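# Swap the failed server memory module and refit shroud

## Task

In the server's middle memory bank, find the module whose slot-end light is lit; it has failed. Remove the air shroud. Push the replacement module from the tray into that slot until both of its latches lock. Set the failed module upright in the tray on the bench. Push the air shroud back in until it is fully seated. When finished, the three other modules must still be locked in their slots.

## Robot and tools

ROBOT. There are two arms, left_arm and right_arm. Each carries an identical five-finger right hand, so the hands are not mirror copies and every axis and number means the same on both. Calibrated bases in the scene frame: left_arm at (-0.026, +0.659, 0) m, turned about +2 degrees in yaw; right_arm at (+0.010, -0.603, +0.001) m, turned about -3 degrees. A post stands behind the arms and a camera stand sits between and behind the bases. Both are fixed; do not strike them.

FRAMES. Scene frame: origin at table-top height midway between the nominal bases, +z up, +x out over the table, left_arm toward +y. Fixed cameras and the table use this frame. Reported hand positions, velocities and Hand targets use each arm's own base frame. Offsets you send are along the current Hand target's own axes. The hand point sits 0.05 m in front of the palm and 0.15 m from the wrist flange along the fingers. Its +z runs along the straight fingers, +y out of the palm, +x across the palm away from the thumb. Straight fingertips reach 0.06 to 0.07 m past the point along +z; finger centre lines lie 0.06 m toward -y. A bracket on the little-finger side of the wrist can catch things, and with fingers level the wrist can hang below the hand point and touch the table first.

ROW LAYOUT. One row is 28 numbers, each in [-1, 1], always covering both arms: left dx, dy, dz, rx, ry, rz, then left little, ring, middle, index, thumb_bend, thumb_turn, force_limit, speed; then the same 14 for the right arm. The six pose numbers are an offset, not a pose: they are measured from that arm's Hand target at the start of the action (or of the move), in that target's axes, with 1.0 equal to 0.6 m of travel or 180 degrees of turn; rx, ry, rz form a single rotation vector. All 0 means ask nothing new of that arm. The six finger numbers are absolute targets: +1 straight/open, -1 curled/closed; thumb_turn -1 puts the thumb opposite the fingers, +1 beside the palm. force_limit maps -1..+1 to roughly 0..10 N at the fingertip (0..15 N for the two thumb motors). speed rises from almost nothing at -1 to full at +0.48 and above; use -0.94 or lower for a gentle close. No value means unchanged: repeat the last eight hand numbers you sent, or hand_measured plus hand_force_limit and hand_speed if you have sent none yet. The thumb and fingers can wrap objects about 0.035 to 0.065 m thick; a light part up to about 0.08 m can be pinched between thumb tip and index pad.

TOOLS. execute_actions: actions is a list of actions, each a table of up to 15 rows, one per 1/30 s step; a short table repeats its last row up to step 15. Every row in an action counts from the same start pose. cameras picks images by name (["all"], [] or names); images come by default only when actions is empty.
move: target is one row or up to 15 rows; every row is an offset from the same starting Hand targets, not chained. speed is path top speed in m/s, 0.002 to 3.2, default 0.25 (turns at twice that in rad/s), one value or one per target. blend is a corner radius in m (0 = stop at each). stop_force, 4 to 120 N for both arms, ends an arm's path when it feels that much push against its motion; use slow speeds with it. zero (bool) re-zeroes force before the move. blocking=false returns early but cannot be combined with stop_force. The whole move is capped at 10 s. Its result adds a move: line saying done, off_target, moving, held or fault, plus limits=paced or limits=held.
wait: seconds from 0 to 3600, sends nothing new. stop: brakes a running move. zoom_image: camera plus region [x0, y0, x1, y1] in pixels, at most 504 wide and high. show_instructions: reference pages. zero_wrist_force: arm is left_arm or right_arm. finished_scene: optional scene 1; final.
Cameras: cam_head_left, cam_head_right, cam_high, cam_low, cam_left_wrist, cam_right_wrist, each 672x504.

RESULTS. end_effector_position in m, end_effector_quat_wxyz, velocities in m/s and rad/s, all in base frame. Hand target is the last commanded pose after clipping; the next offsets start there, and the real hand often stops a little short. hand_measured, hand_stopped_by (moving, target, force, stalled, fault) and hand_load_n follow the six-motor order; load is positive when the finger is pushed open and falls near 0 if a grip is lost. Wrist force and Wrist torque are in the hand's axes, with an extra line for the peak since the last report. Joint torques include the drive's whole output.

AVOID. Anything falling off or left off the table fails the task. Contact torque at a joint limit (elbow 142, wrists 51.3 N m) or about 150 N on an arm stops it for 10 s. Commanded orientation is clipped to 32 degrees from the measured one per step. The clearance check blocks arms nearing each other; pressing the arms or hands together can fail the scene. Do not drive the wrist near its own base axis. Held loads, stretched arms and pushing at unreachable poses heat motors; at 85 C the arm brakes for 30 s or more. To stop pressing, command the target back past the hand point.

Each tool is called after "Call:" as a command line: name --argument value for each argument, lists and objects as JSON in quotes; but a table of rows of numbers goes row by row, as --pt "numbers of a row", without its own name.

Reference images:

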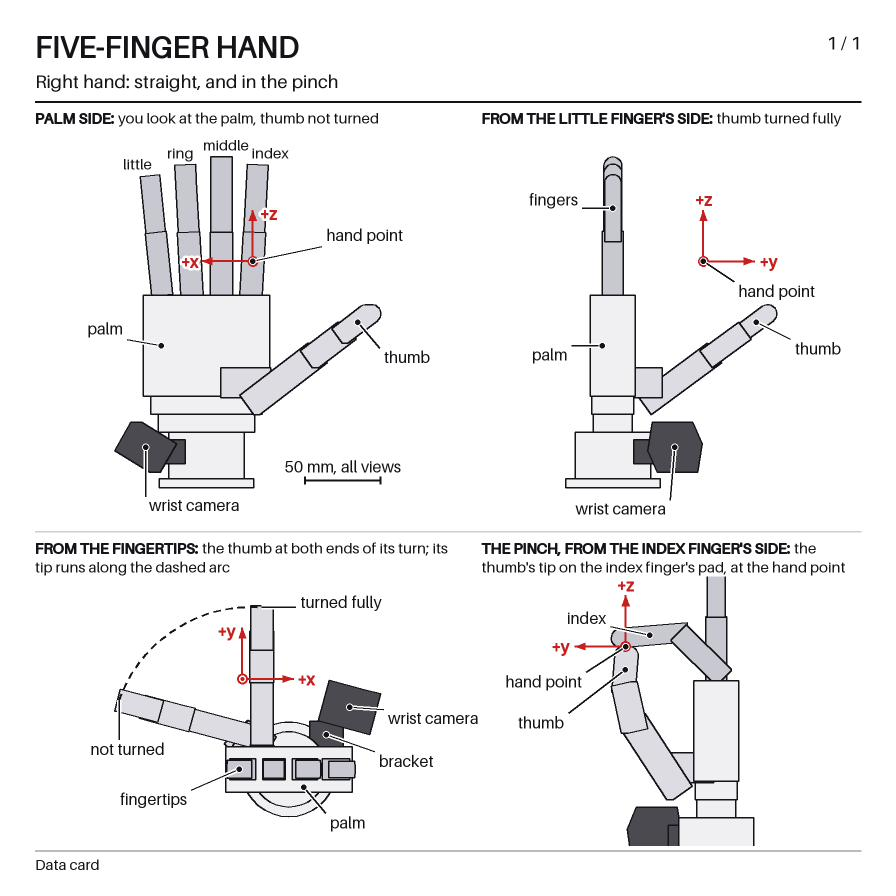

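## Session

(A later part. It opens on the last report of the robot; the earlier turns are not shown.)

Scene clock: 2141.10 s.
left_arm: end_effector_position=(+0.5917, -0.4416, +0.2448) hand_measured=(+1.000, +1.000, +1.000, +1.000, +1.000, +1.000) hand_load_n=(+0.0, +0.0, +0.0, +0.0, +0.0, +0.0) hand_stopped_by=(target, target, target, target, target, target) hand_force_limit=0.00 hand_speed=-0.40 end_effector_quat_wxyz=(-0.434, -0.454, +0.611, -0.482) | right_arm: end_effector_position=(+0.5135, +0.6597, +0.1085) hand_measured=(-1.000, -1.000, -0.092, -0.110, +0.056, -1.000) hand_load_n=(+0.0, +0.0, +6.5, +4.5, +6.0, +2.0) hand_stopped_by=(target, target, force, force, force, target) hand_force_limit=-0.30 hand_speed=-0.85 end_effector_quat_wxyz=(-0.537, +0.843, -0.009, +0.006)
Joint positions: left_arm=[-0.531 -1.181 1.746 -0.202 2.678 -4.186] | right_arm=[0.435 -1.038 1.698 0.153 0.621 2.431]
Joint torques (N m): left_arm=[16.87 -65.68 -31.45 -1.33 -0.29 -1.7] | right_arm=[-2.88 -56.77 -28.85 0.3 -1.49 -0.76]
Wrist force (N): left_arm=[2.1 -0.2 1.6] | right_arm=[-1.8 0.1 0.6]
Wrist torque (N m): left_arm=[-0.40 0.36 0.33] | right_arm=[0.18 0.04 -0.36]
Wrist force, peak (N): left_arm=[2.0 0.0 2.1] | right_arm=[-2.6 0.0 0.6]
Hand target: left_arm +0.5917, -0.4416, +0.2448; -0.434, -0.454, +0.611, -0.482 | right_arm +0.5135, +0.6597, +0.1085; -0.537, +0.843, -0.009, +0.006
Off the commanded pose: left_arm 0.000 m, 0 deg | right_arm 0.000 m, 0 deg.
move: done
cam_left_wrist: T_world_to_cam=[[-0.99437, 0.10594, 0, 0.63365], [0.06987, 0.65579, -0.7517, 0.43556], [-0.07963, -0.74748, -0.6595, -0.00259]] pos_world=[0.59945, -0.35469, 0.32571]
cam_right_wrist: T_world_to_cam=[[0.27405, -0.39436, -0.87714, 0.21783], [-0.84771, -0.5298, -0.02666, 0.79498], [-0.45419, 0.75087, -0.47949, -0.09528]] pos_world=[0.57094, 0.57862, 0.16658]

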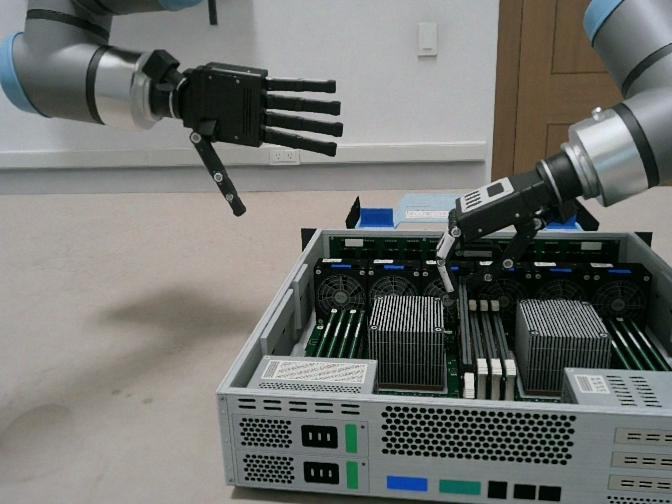

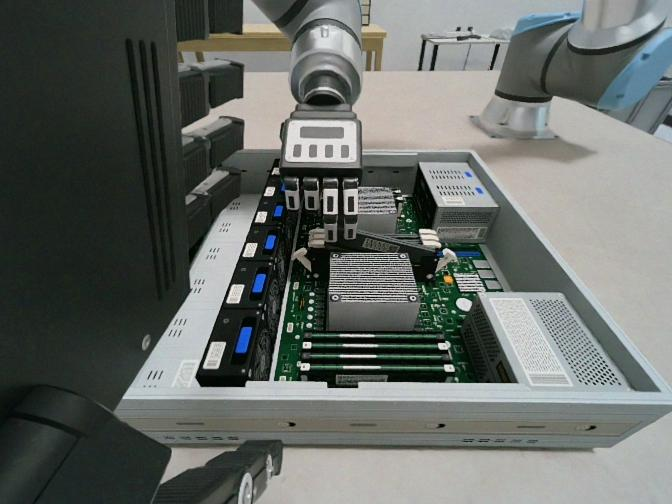

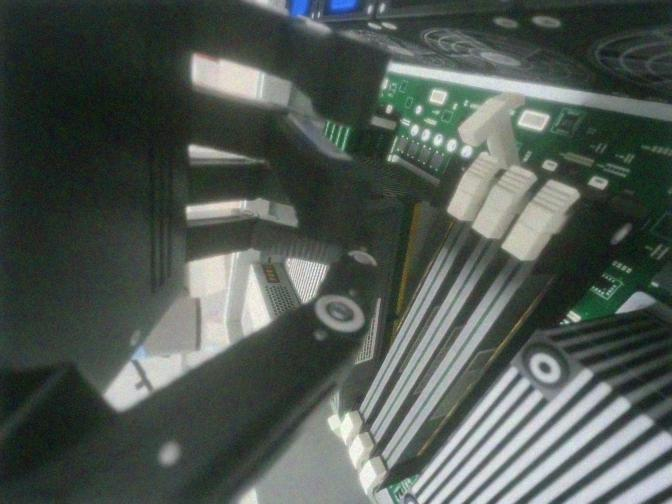

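Call:
move --target '[0,0,0,0,0,0,1,1,1,1,1,1,0,-0.4,0,-0.0302,-0.0141,0,0,0,-1,-1,-0.65,-0.5,-0.1,-1,-0.3,-0.85]' --speed 0.015 --cameras '["cam_low","cam_left_wrist"]'

Call:
zoom_image --camera "cam_low" --region '[410, 240, 530, 400]'

Call:
zoom_image --camera "cam_left_wrist" --region '[290, 190, 450, 290]'

Scene clock: 2152.00 s.
left_arm: end_effector_position=(+0.5917, -0.4416, +0.2448) hand_measured=(+1.000, +1.000, +1.000, +1.000, +1.000, +1.000) hand_load_n=(+0.0, +0.0, +0.0, +0.0, +0.0, +0.0) hand_stopped_by=(target, target, target, target, target, target) hand_force_limit=0.00 hand_speed=-0.40 end_effector_quat_wxyz=(-0.434, -0.454, +0.611, -0.482) | right_arm: end_effector_position=(+0.5135, +0.6597, +0.1286) hand_measured=(-1.000, -1.000, -0.092, -0.110, +0.056, -1.000) hand_load_n=(+0.0, +0.0, +5.0, +5.5, +5.0, +3.0) hand_stopped_by=(target, target, force, force, force, target) hand_force_limit=-0.30 hand_speed=-0.85 end_effector_quat_wxyz=(-0.537, +0.843, -0.009, +0.006)
Joint positions: left_arm=[-0.531 -1.181 1.746 -0.202 2.678 -4.186] | right_arm=[0.435 -1.058 1.687 0.184 0.621 2.431]
Joint torques (N m): left_arm=[14.3 -66.23 -31.37 -0.69 0.06 -2.13] | right_arm=[-6.23 -70.65 -35.53 1.76 -1.36 0.79]
Wrist force (N): left_arm=[2.1 -0.2 1.8] | right_arm=[-1.9 0.0 0.8]
Wrist torque (N m): left_arm=[-0.41 0.37 0.33] | right_arm=[0.21 0.11 -0.34]
Wrist force, peak (N): left_arm=[2.3 -0.3 1.8] | right_arm=[-2.9 0.1 0.7]
Hand target: left_arm +0.5917, -0.4416, +0.2448; -0.434, -0.454, +0.611, -0.482 | right_arm +0.5135, +0.6597, +0.1285; -0.537, +0.843, -0.009, +0.006
Off the commanded pose: left_arm 0.000 m, 0 deg | right_arm 0.000 m, 0 deg.
move: done
cam_left_wrist: T_world_to_cam=[[-0.99437, 0.10594, 0, 0.63365], [0.06987, 0.65579, -0.7517, 0.43556], [-0.07963, -0.74748, -0.6595, -0.00259]] pos_world=[0.59945, -0.35469, 0.32571]

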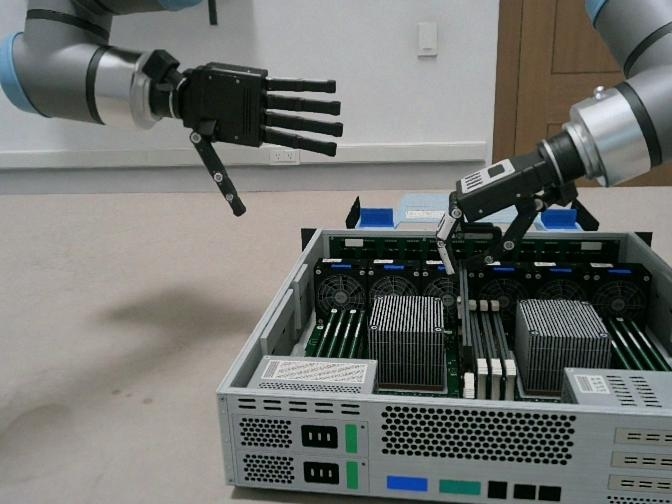

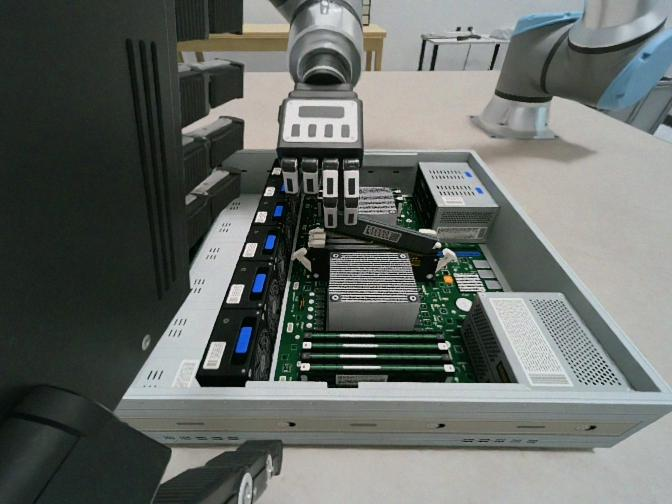

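Scaled by 3.150 from the camera's image (finer frame: 960x720).

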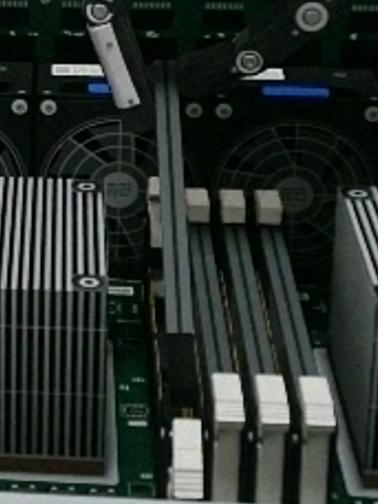

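Scaled by 3.150 from the camera's image (finer frame: 960x720).

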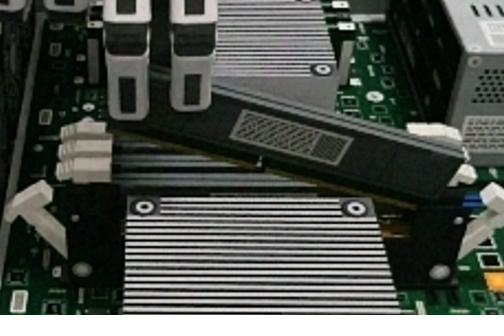

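Call:
move --target '[0,0,0,0,0,0,1,1,1,1,1,1,0,-0.4,0,-0.0982,-0.0458,0,0,0,-1,-1,-0.65,-0.5,-0.1,-1,-0.3,-0.85]' --speed 0.04 --cameras '["cam_low","cam_left_wrist","cam_right_wrist","cam_head_left"]'

Call:
zoom_image --camera "cam_low" --region '[400, 180, 560, 400]'

Call:
zoom_image --camera "cam_left_wrist" --region '[290, 120, 490, 280]'

Scene clock: 2160.87 s.
left_arm: end_effector_position=(+0.5917, -0.4416, +0.2448) hand_measured=(+1.000, +1.000, +1.000, +1.000, +1.000, +1.000) hand_load_n=(+0.0, +0.0, +0.0, +0.0, +0.0, +0.0) hand_stopped_by=(target, target, target, target, target, target) hand_force_limit=0.00 hand_speed=-0.40 end_effector_quat_wxyz=(-0.434, -0.454, +0.611, -0.482) | right_arm: end_effector_position=(+0.5135, +0.6597, +0.1938) hand_measured=(-1.000, -1.000, -0.092, -0.110, +0.054, -1.000) hand_load_n=(+0.0, +0.0, +0.0, +0.0, +0.0, +0.5) hand_stopped_by=(target, target, force, force, force, target) hand_force_limit=-0.30 hand_speed=-0.85 end_effector_quat_wxyz=(-0.537, +0.843, -0.009, +0.006)
Joint positions: left_arm=[-0.531 -1.181 1.746 -0.202 2.678 -4.186] | right_arm=[0.435 -1.117 1.644 0.285 0.621 2.431]
Joint torques (N m): left_arm=[15.01 -66.6 -30.91 -0.67 0.26 -1.86] | right_arm=[2.72 -59.23 -26.75 -1.29 -0.3 1.63]
Wrist force (N): left_arm=[1.9 -0.1 1.6] | right_arm=[-1.8 0.0 -0.5]
Wrist torque (N m): left_arm=[-0.39 0.40 0.33] | right_arm=[0.17 0.04 -0.35]
Wrist force, peak (N): left_arm=[2.2 -0.3 2.0] | right_arm=[-2.9 0.4 1.0]
Hand target: left_arm +0.5917, -0.4416, +0.2448; -0.434, -0.454, +0.611, -0.482 | right_arm +0.5135, +0.6597, +0.1935; -0.537, +0.843, -0.009, +0.006
Off the commanded pose: left_arm 0.000 m, 0 deg | right_arm 0.000 m, 0 deg.
move: done
cam_left_wrist: T_world_to_cam=[[-0.99437, 0.10594, 0, 0.63365], [0.06987, 0.65579, -0.7517, 0.43556], [-0.07963, -0.74748, -0.6595, -0.00259]] pos_world=[0.59945, -0.35469, 0.32571]
cam_right_wrist: T_world_to_cam=[[0.27409, -0.39432, -0.87715, 0.29262], [-0.84776, -0.52971, -0.02677, 0.79726], [-0.45408, 0.75094, -0.47947, -0.05449]] pos_world=[0.57094, 0.57862, 0.25188]
Images, in order (width x height): cam_head_left 672x504, cam_low 672x504, cam_left_wrist 672x504, cam_right_wrist 672x504.

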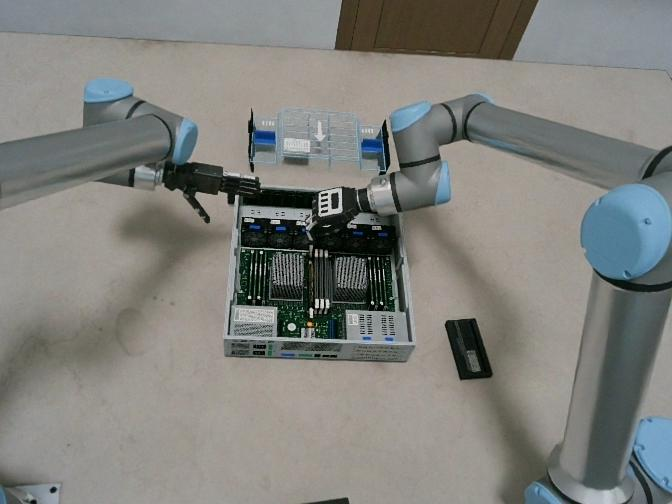

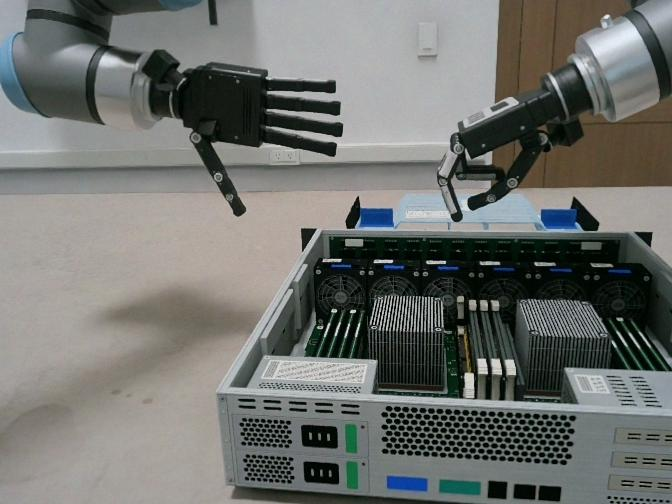

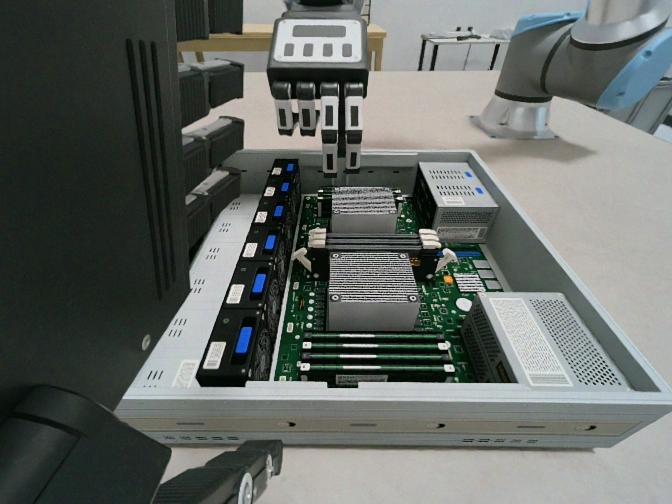

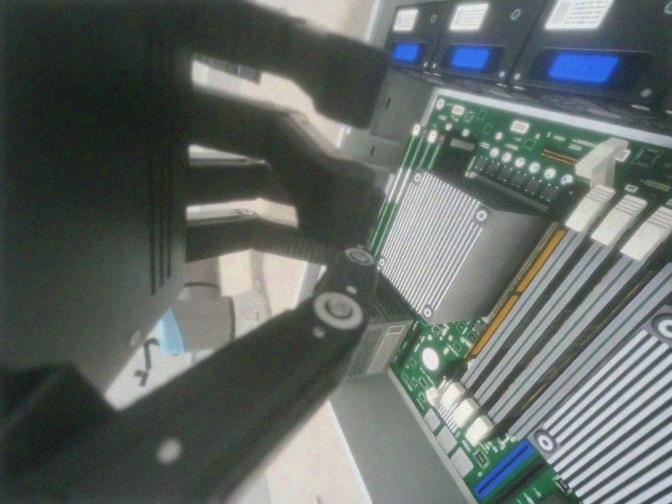

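Scaled by 2.291 from the camera's image (finer frame: 960x720).

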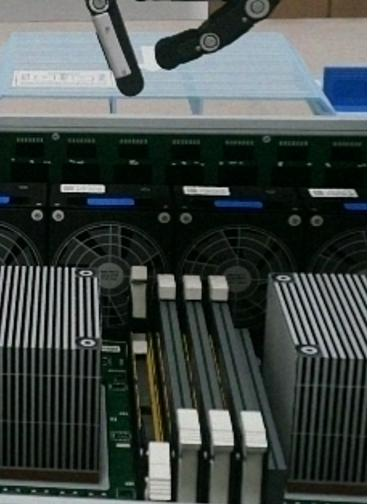

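Scaled by 2.520 from the camera's image (finer frame: 960x720).

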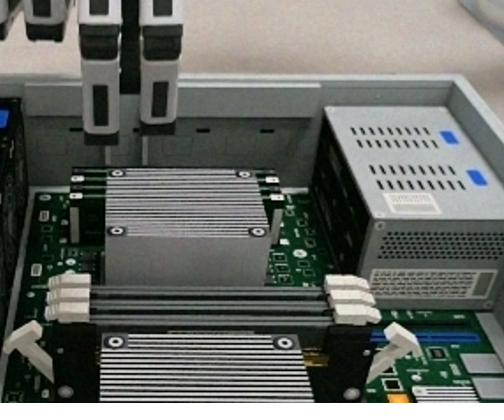

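Call:
zoom_image --camera "cam_low" --region '[440, 290, 560, 410]'

Call:
zoom_image --camera "cam_head_left" --region '[290, 240, 350, 320]'

Call:
zoom_image --camera "cam_right_wrist" --region '[370, 140, 672, 480]'

Call:
zoom_image --camera "cam_left_wrist" --region '[290, 180, 470, 300]'

Scaled by 4.200 from the camera's image (finer frame: 960x720).

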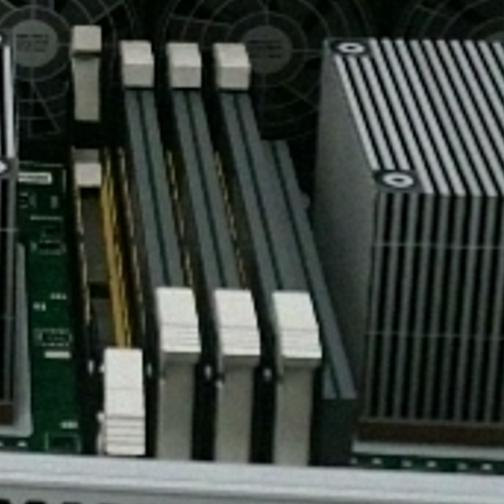

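Scaled by 6.300 from the camera's image (finer frame: 960x720).

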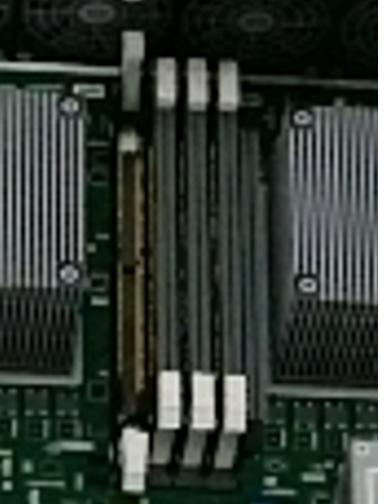

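Scaled by 1.482 from the camera's image (finer frame: 960x720).

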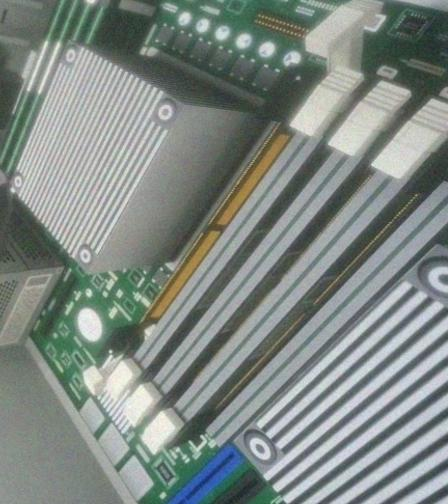

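Scaled by 2.800 from the camera's image (finer frame: 960x720).

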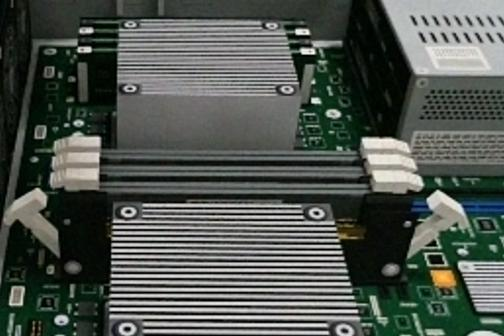

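Call:
move --pt "0 0 0 0 0 0 1 1 1 1 1 1 0 -0.4 0 0 0 0 0 0 -1 -1 1 1 1 -1 -0.4 -0.2" --pt "0 0 0 0 0 0 1 1 1 1 1 1 0 -0.4 -0.1767 0.1863 -0.5423 -0.3611 -0.0243 -0.0377 1 1 1 1 1 -1 -0.4 -0.2" --pt "0 0 0 0 0 0 1 1 1 1 1 1 0 -0.4 -0.202 0.341 -0.519 -0.3611 -0.0243 -0.0377 1 1 1 1 1 1 -0.4 -0.2" --speed 0.3 --cameras '["cam_right_wrist","cam_left_wrist"]'

Call:
zoom_image --camera "cam_right_wrist" --region '[200, 100, 500, 400]'

Call:
zoom_image --camera "cam_left_wrist" --region '[280, 180, 480, 320]'

Scene clock: 2283.67 s.
left_arm: end_effector_position=(+0.5917, -0.4416, +0.2448) hand_measured=(+1.000, +1.000, +1.000, +1.000, +1.000, +1.000) hand_load_n=(+0.0, +0.0, +0.0, +0.0, +0.0, +0.0) hand_stopped_by=(target, target, target, target, target, target) hand_force_limit=0.00 hand_speed=-0.40 end_effector_quat_wxyz=(-0.434, -0.454, +0.611, -0.482) | right_arm: end_effector_position=(+0.3842, +0.2938, +0.1396) hand_measured=(+1.000, +1.000, +1.000, +1.000, +1.000, +1.000) hand_load_n=(+0.0, +0.0, +0.0, +0.0, +0.0, +0.0) hand_stopped_by=(target, target, target, target, target, target) hand_force_limit=-0.40 hand_speed=-0.20 end_effector_quat_wxyz=(+0.001, +0.998, +0.056, +0.000)
Joint positions: left_arm=[-0.531 -1.181 1.746 -0.202 2.678 -4.186] | right_arm=[0.392 -1.259 1.935 0.896 1.572 1.852]
Joint torques (N m): left_arm=[15.87 -65.56 -31.15 -0.39 0.02 -1.67] | right_arm=[15.17 -71.82 -22.18 1.16 -1.22 3.47]
Wrist force (N): left_arm=[1.9 -0.2 1.8] | right_arm=[-1.6 0.9 -0.4]
Wrist torque (N m): left_arm=[-0.41 0.39 0.32] | right_arm=[0.18 0.19 -0.11]
Wrist force, peak (N): left_arm=[2.3 -0.4 1.9] | right_arm=[-1.6 0.0 -3.7]
Hand target: left_arm +0.5917, -0.4416, +0.2448; -0.434, -0.454, +0.611, -0.482 | right_arm +0.3842, +0.2938, +0.1396; +0.001, +0.998, +0.056, +0.000
Off the commanded pose: left_arm 0.000 m, 0 deg | right_arm 0.000 m, 0 deg.
move: done
cam_left_wrist: T_world_to_cam=[[-0.99437, 0.10594, 0, 0.63365], [0.06987, 0.65579, -0.7517, 0.43556], [-0.07963, -0.74748, -0.6595, -0.00259]] pos_world=[0.59945, -0.35469, 0.32571]
cam_right_wrist: T_world_to_cam=[[0.38711, -0.92187, -0.01732, 0.12773], [-0.80219, -0.346, 0.48659, 0.3492], [-0.45457, -0.17447, -0.87346, 0.46269]] pos_world=[0.441, 0.31931, 0.23643]
Images, in order (width x height): cam_left_wrist 672x504, cam_right_wrist 672x504.

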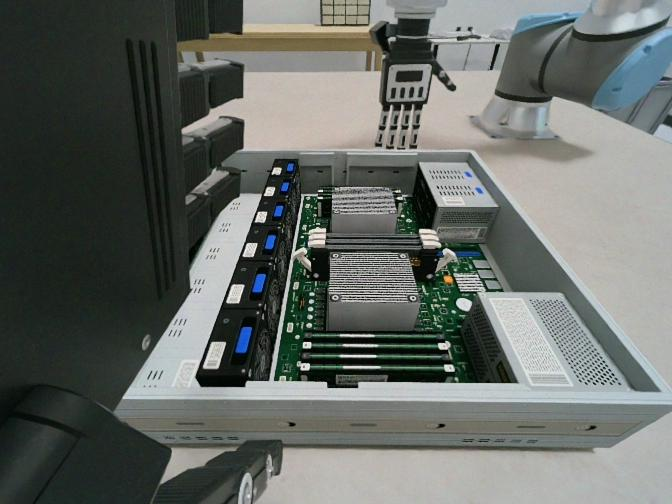

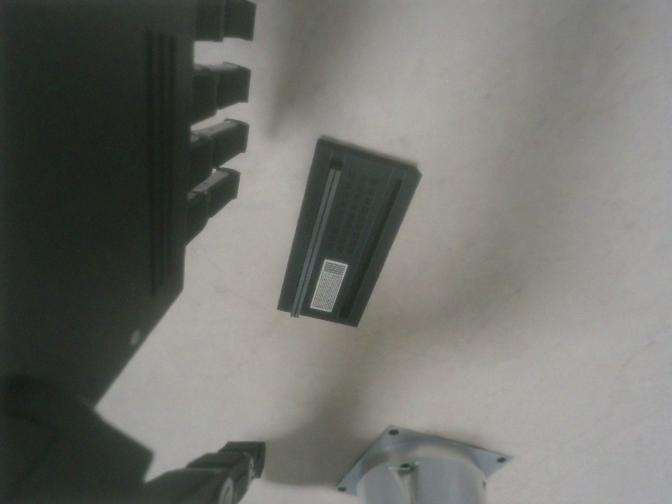

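Scaled by 1.680 from the camera's image (finer frame: 960x720).

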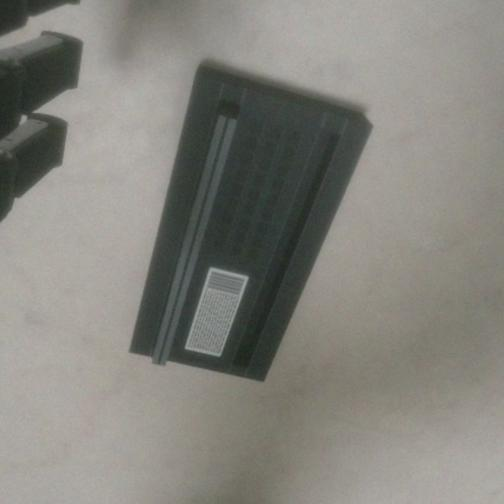

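Scaled by 2.520 from the camera's image (finer frame: 960x720).

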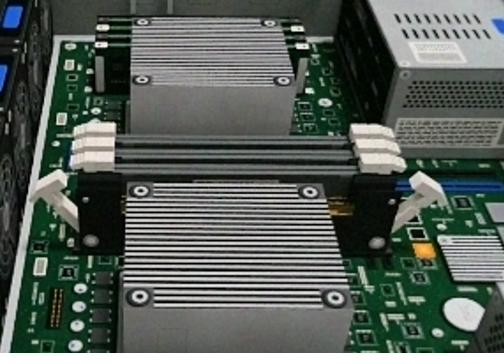

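Call:
execute_actions --actions '[]' --cameras '["cam_low","cam_high","cam_left_wrist","cam_right_wrist","cam_head_right"]'

Scene clock: 2334.87 s.
left_arm: end_effector_position=(+0.5917, -0.4416, +0.2448) hand_measured=(+1.000, +1.000, +1.000, +1.000, +1.000, +1.000) hand_load_n=(+0.0, +0.0, -0.5, +0.0, +0.0, +0.0) hand_stopped_by=(target, target, target, target, target, target) hand_force_limit=0.00 hand_speed=-0.40 end_effector_quat_wxyz=(-0.434, -0.454, +0.611, -0.482) | right_arm: end_effector_position=(+0.3842, +0.2938, +0.1396) hand_measured=(+1.000, +1.000, +1.000, +1.000, +1.000, +1.000) hand_load_n=(+0.0, -0.5, +0.0, +0.0, +0.0, +0.0) hand_stopped_by=(target, target, target, target, target, target) hand_force_limit=-0.40 hand_speed=-0.20 end_effector_quat_wxyz=(+0.001, +0.998, +0.056, +0.000)
Joint positions: left_arm=[-0.531 -1.181 1.746 -0.202 2.678 -4.186] | right_arm=[0.392 -1.259 1.935 0.896 1.572 1.852]
Joint velocities: within noise
Joint torques (N m): left_arm=[17.72 -64.57 -31.03 -0.87 -0.17 -2.05] | right_arm=[11.51 -70.48 -23.38 1.45 -1.48 2.9]
Wrist force (N): left_arm=[1.8 -0.1 1.8] | right_arm=[-2.1 0.8 -0.5]
Wrist torque (N m): left_arm=[-0.40 0.40 0.32] | right_arm=[0.18 0.27 -0.13]
Wrist force, peak (N): left_arm=[2.3 0.0 2.0] | right_arm=[-2.4 0.9 -1.1]
Hand target: left_arm +0.5917, -0.4416, +0.2448; -0.434, -0.454, +0.611, -0.482 | right_arm +0.3842, +0.2938, +0.1396; +0.001, +0.998, +0.056, +0.000
Off the commanded pose: left_arm 0.000 m, 0 deg | right_arm 0.000 m, 0 deg.
camera_calibration:
cam_left_wrist: T_world_to_cam=[[-0.99437, 0.10594, 0, 0.63365], [0.06987, 0.65579, -0.7517, 0.43556], [-0.07963, -0.74748, -0.6595, -0.00259]] pos_world=[0.59945, -0.35469, 0.32571]
cam_right_wrist: T_world_to_cam=[[0.38711, -0.92187, -0.01732, 0.12773], [-0.80219, -0.346, 0.48659, 0.3492], [-0.45457, -0.17447, -0.87346, 0.46269]] pos_world=[0.441, 0.31931, 0.23643]
Images, in order (width x height): cam_head_right 672x504, cam_high 672x504, cam_low 672x504, cam_left_wrist 672x504, cam_right_wrist 672x504.

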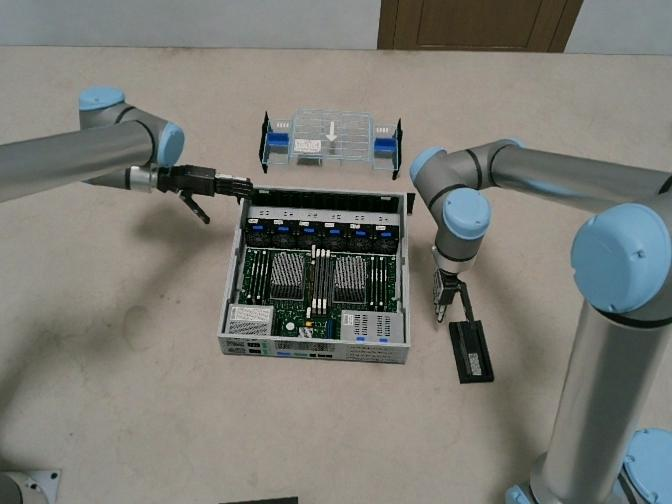

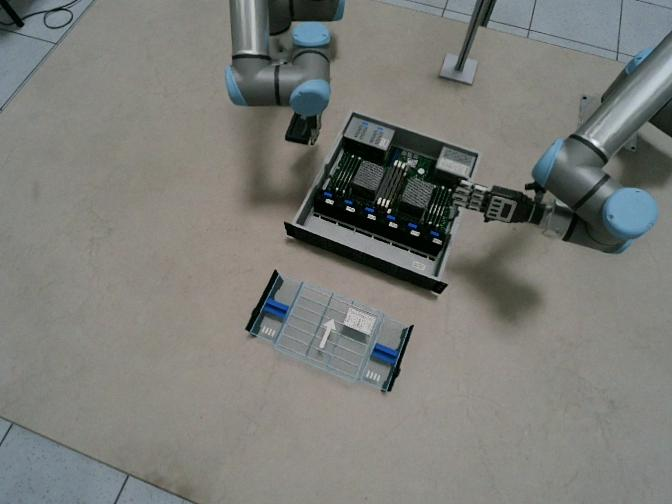

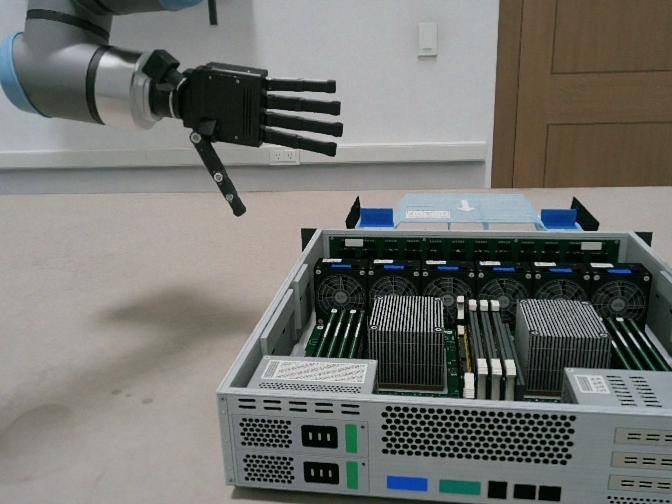

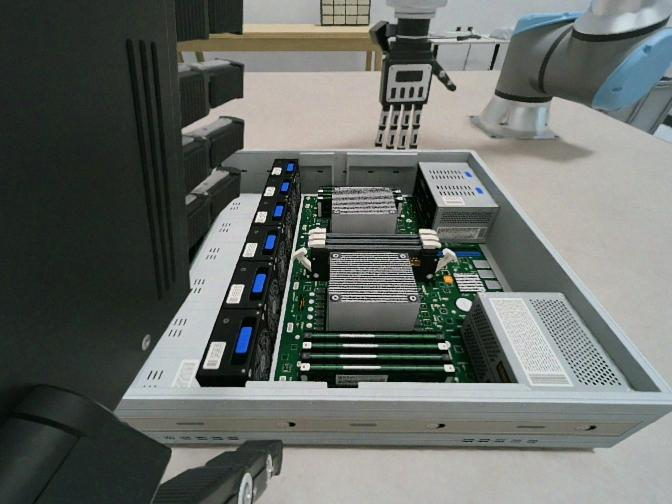

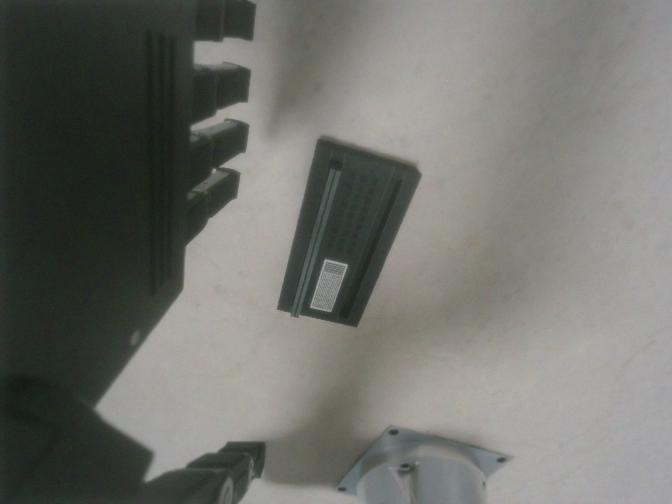

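Call:
zoom_image --camera "cam_low" --region '[430, 280, 560, 410]'

Call:
zoom_image --camera "cam_left_wrist" --region '[280, 180, 480, 340]'

Call:
zoom_image --camera "cam_head_right" --region '[290, 230, 350, 350]'

Scaled by 3.877 from the camera's image (finer frame: 960x720).

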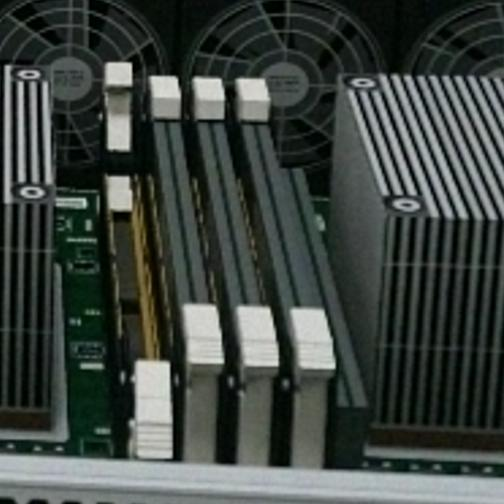

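Scaled by 2.520 from the camera's image (finer frame: 960x720).

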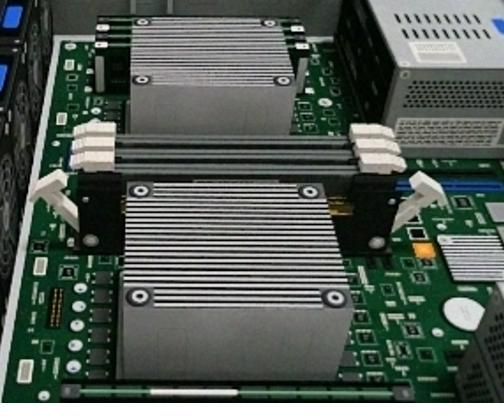

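Scaled by 4.200 from the camera's image (finer frame: 960x720).

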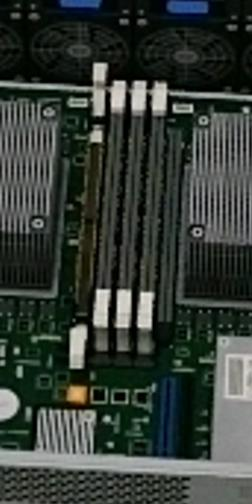

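Call:
move --pt "0.1805 0.0728 0.1172 0.3025 0.061 -0.353 -1 -1 -1 1 1 1 0 -0.4 0 0 0 0 0 0 1 1 1 1 1 1 -0.4 -0.2" --pt "0.1925 0.1435 0.4185 0.605 0.122 -0.706 -1 -1 -1 1 1 1 0 -0.4 0 0 0 0 0 0 1 1 1 1 1 1 -0.4 -0.2" --speed 0.25 --blend 0.03 --cameras '["cam_low","cam_head_right"]'

Scene clock: 2639.40 s.
left_arm: end_effector_position=(+0.4611, -0.6936, +0.2999) hand_measured=(-1.000, -1.000, -1.000, +1.000, +1.000, +1.000) hand_load_n=(+0.0, +0.0, +0.0, +0.0, +0.0, +0.0) hand_stopped_by=(target, target, target, target, target, target) hand_force_limit=0.00 hand_speed=-0.40 end_effector_quat_wxyz=(+0.378, +0.838, +0.223, +0.324) | right_arm: end_effector_position=(+0.3842, +0.2938, +0.1396) hand_measured=(+1.000, +1.000, +1.000, +1.000, +1.000, +1.000) hand_load_n=(+0.0, +0.0, +0.0, +0.0, +0.0, +0.0) hand_stopped_by=(target, target, target, target, target, target) hand_force_limit=-0.40 hand_speed=-0.20 end_effector_quat_wxyz=(+0.001, +0.998, +0.056, +0.000)
Joint positions: left_arm=[-1.364 -1.349 1.873 0.155 0.933 -6.283] | right_arm=[0.392 -1.259 1.935 0.896 1.572 1.852]
Joint torques (N m): left_arm=[20.45 -67.47 -42.57 -0.12 -0.91 3.78] | right_arm=[6.68 -66.86 -27.36 2.26 -1.51 -0.04]
Wrist force (N): left_arm=[0.4 1.8 1.5] | right_arm=[-1.9 0.6 -0.9]
Wrist torque (N m): left_arm=[-0.41 0.36 0.12] | right_arm=[0.17 0.24 -0.12]
Wrist force, peak (N): left_arm=[2.0 0.6 2.5] | right_arm=[-2.5 0.5 -1.1]
Hand target: left_arm +0.4605, -0.6937, +0.3000; +0.284, +0.797, +0.471, +0.249 | right_arm +0.3842, +0.2938, +0.1396; +0.001, +0.998, +0.056, +0.000
Off the commanded pose: left_arm 0.001 m, 58 deg; orientation clipped | right_arm 0.000 m, 0 deg.
joint sent to its limit (left arm) — joint 6 (wrist 3), lower limit. The joint targets are off in orientation, not in position.
move: off_target (left_arm); limits=paced
Images, in order (width x height): cam_head_right 672x504, cam_low 672x504.

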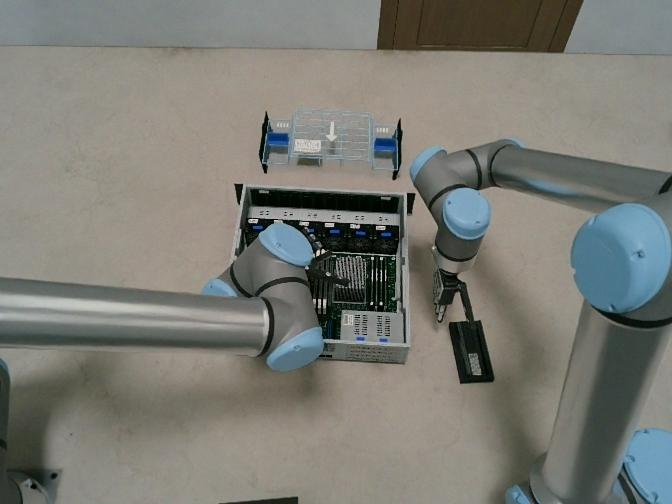

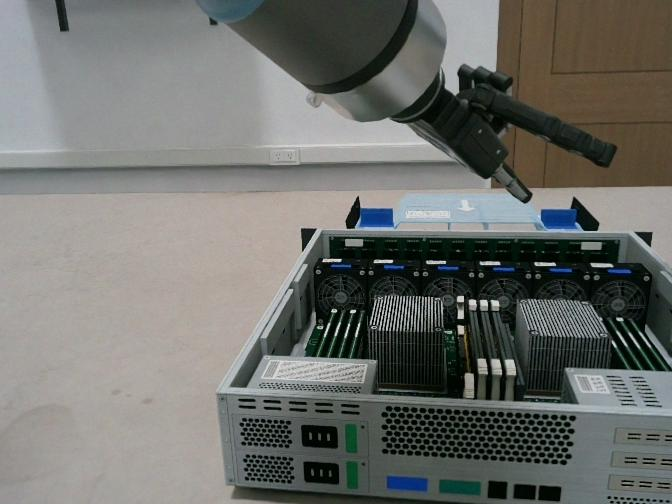

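Call:
move --pt "0 0 0 0.0608 -0.0984 0.7692 -1 -1 -1 1 1 1 0 -0.4 0 0 0 0 0 0 1 1 1 1 1 1 -0.4 -0.2" --pt "0 0 0 0.0482 0.0896 -0.5533 -1 -1 -1 1 1 1 0 -0.4 0 0 0 0 0 0 1 1 1 1 1 1 -0.4 -0.2" --pt "0 0 0 0.0834 0.0332 -0.1124 -1 -1 -1 1 1 1 0 -0.4 0 0 0 0 0 0 1 1 1 1 1 1 -0.4 -0.2" --speed 0.4 --blend 0.03 --cameras '["cam_low","cam_head_right"]'

Scene clock: 2679.27 s.
left_arm: end_effector_position=(+0.4606, -0.6936, +0.3000) hand_measured=(-1.000, -1.000, -1.000, +1.000, +1.000, +1.000) hand_load_n=(+0.0, +0.0, +0.0, +0.0, +0.0, +0.5) hand_stopped_by=(target, target, target, target, target, target) hand_force_limit=0.00 hand_speed=-0.40 end_effector_quat_wxyz=(+0.193, +0.718, +0.646, +0.173) | right_arm: end_effector_position=(+0.3842, +0.2938, +0.1396) hand_measured=(+1.000, +1.000, +1.000, +1.000, +1.000, +1.000) hand_load_n=(+0.0, +0.0, +0.0, +0.0, +0.0, +0.0) hand_stopped_by=(target, target, target, target, target, target) hand_force_limit=-0.40 hand_speed=-0.20 end_effector_quat_wxyz=(+0.001, +0.998, +0.056, +0.000)
Joint positions: left_arm=[-1.412 -1.12 1.502 1.038 1.067 -1.267] | right_arm=[0.392 -1.259 1.935 0.896 1.572 1.852]
Joint torques (N m): left_arm=[-13.1 -64.6 -47.68 5.83 -0.71 1.99] | right_arm=[4.67 -67.47 -32.2 3.22 -0.77 -0.55]
Wrist force (N): left_arm=[-0.5 1.6 1.3] | right_arm=[-1.8 0.8 -0.8]
Wrist torque (N m): left_arm=[-0.30 0.34 0.14] | right_arm=[0.20 0.23 -0.11]
Wrist force, peak (N): left_arm=[0.5 2.0 1.8] | right_arm=[-2.4 1.1 -1.4]
Hand target: left_arm +0.4605, -0.6937, +0.3000; +0.193, +0.719, +0.645, +0.173 | right_arm +0.3842, +0.2938, +0.1396; +0.001, +0.998, +0.056, +0.000
Off the commanded pose: left_arm 0.000 m, 0 deg | right_arm 0.000 m, 0 deg.
move: done
Images, in order (width x height): cam_head_right 672x504, cam_low 672x504.

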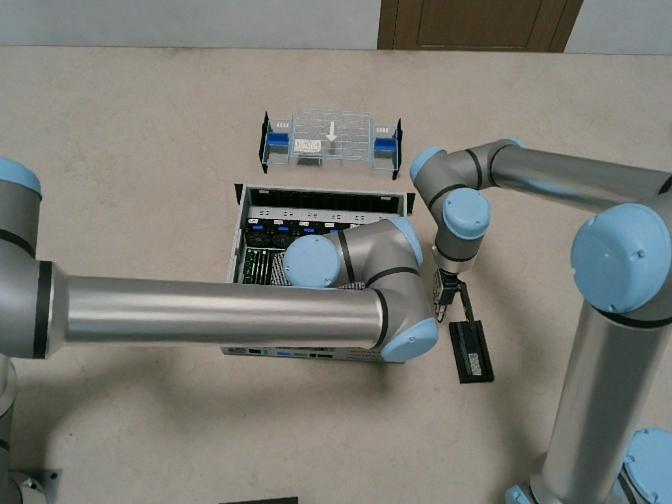

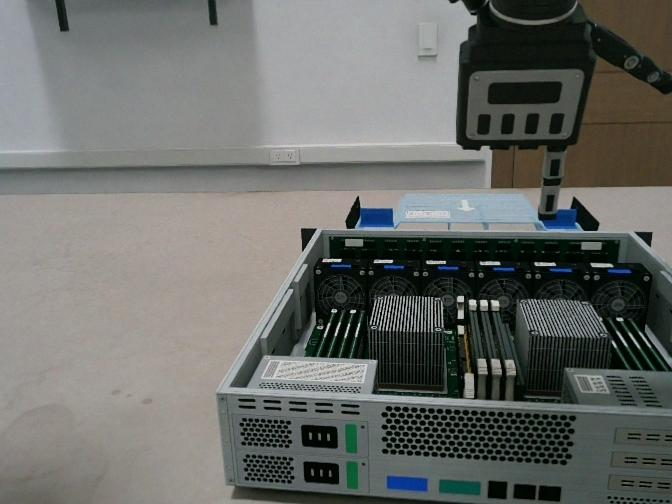

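Call:
zoom_image --camera "cam_low" --region '[500, 140, 600, 240]'

Scaled by 5.040 from the camera's image (finer frame: 960x720).

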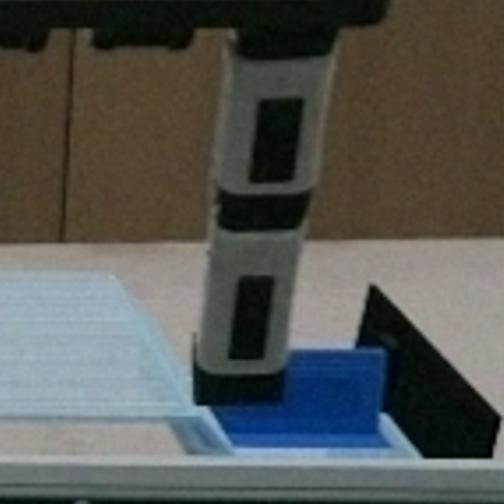

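Call:
move --pt "0.0067 0 0 0 0 0 -1 -1 -1 1 1 1 0 -0.4 0 0 -0.2667 0 0 0 -1 -1 -1 1 1 1 0 -0.4" --pt "0.0067 0 0 0 0 0 -1 -1 -1 1 1 1 0 -0.4 0.3865 -0.2186 -0.2667 0 0 0.27 -1 -1 -1 1 1 1 0 -0.4" --pt "0.0067 0 0 0 0 0 -1 -1 -1 1 1 1 0 -0.4 0.2679 -0.4924 -0.2007 0 0 0.5428 -1 -1 -1 1 1 1 0 -0.4" --speed 0.2 --blend 0.03 --cameras '["cam_low","cam_head_right","cam_high"]'

Scene clock: 2704.87 s.
left_arm: end_effector_position=(+0.4609, -0.6897, +0.3000) hand_measured=(-1.000, -1.000, -1.000, +1.000, +1.000, +1.000) hand_load_n=(+0.0, +0.0, +0.0, +0.0, -0.5, +0.0) hand_stopped_by=(target, target, target, target, target, target) hand_force_limit=0.00 hand_speed=-0.40 end_effector_quat_wxyz=(+0.193, +0.719, +0.645, +0.173) | right_arm: end_effector_position=(+0.5110, +0.6055, +0.2594) hand_measured=(-1.000, -1.000, -1.000, +1.000, +1.000, +1.000) hand_load_n=(+0.0, +0.0, +0.0, -0.5, +0.0, +0.0) hand_stopped_by=(target, target, target, target, target, target) hand_force_limit=0.00 hand_speed=-0.40 end_effector_quat_wxyz=(+0.001, +0.699, -0.715, +0.001)
Joint positions: left_arm=[-1.411 -1.125 1.51 1.035 1.067 -1.265] | right_arm=[0.571 -0.945 1.212 1.305 1.572 3.736]
Joint torques (N m): left_arm=[18.16 -73.25 -45.03 4.33 0.22 1.68] | right_arm=[-17.75 -71.69 -44.33 5.24 1.85 0.96]
Wrist force (N): left_arm=[-0.6 1.2 1.4] | right_arm=[-1.8 0.9 -1.7]
Wrist torque (N m): left_arm=[-0.38 0.34 -0.11] | right_arm=[0.27 0.24 -0.06]
Wrist force, peak (N): left_arm=[-0.8 1.8 1.5] | right_arm=[-2.6 1.0 -2.3]
Hand target: left_arm +0.4609, -0.6897, +0.3000; +0.193, +0.719, +0.645, +0.173 | right_arm +0.5111, +0.6054, +0.2595; +0.001, +0.699, -0.715, +0.001
Off the commanded pose: left_arm 0.000 m, 0 deg | right_arm 0.000 m, 0 deg.
move: done
Images, in order (width x height): cam_head_right 672x504, cam_high 672x504, cam_low 672x504.

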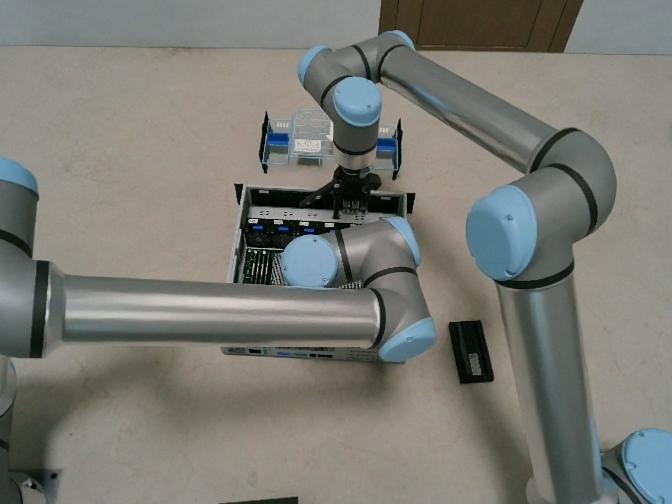

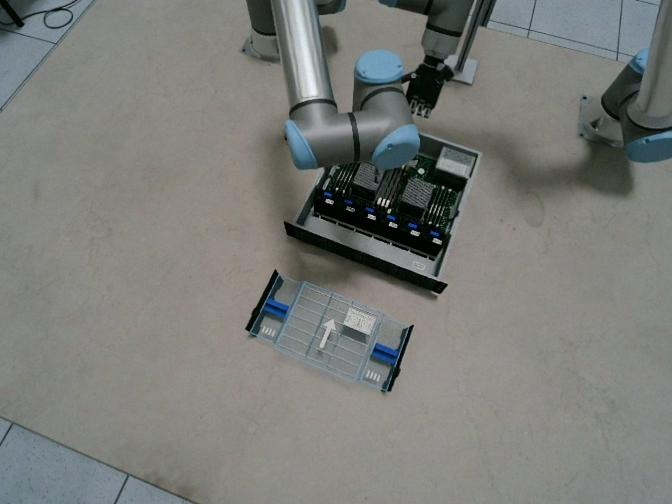

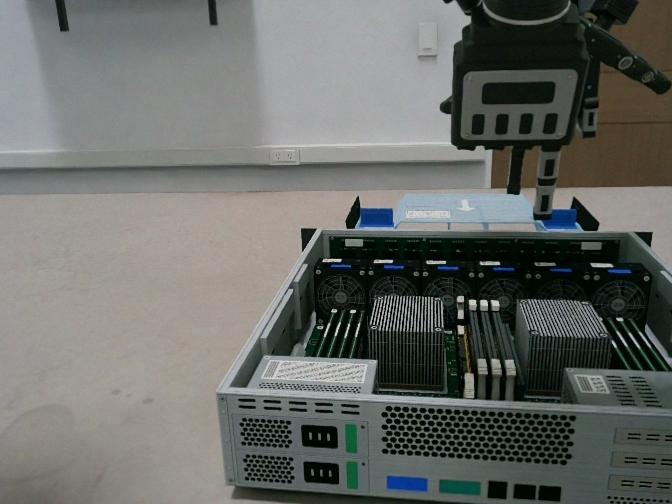

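Call:
zoom_image --camera "cam_low" --region '[490, 130, 570, 230]'

Scaled by 5.040 from the camera's image (finer frame: 960x720).

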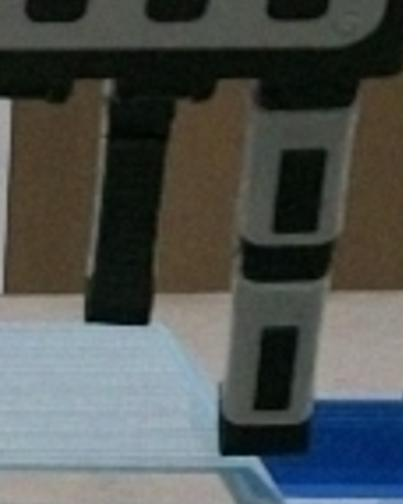

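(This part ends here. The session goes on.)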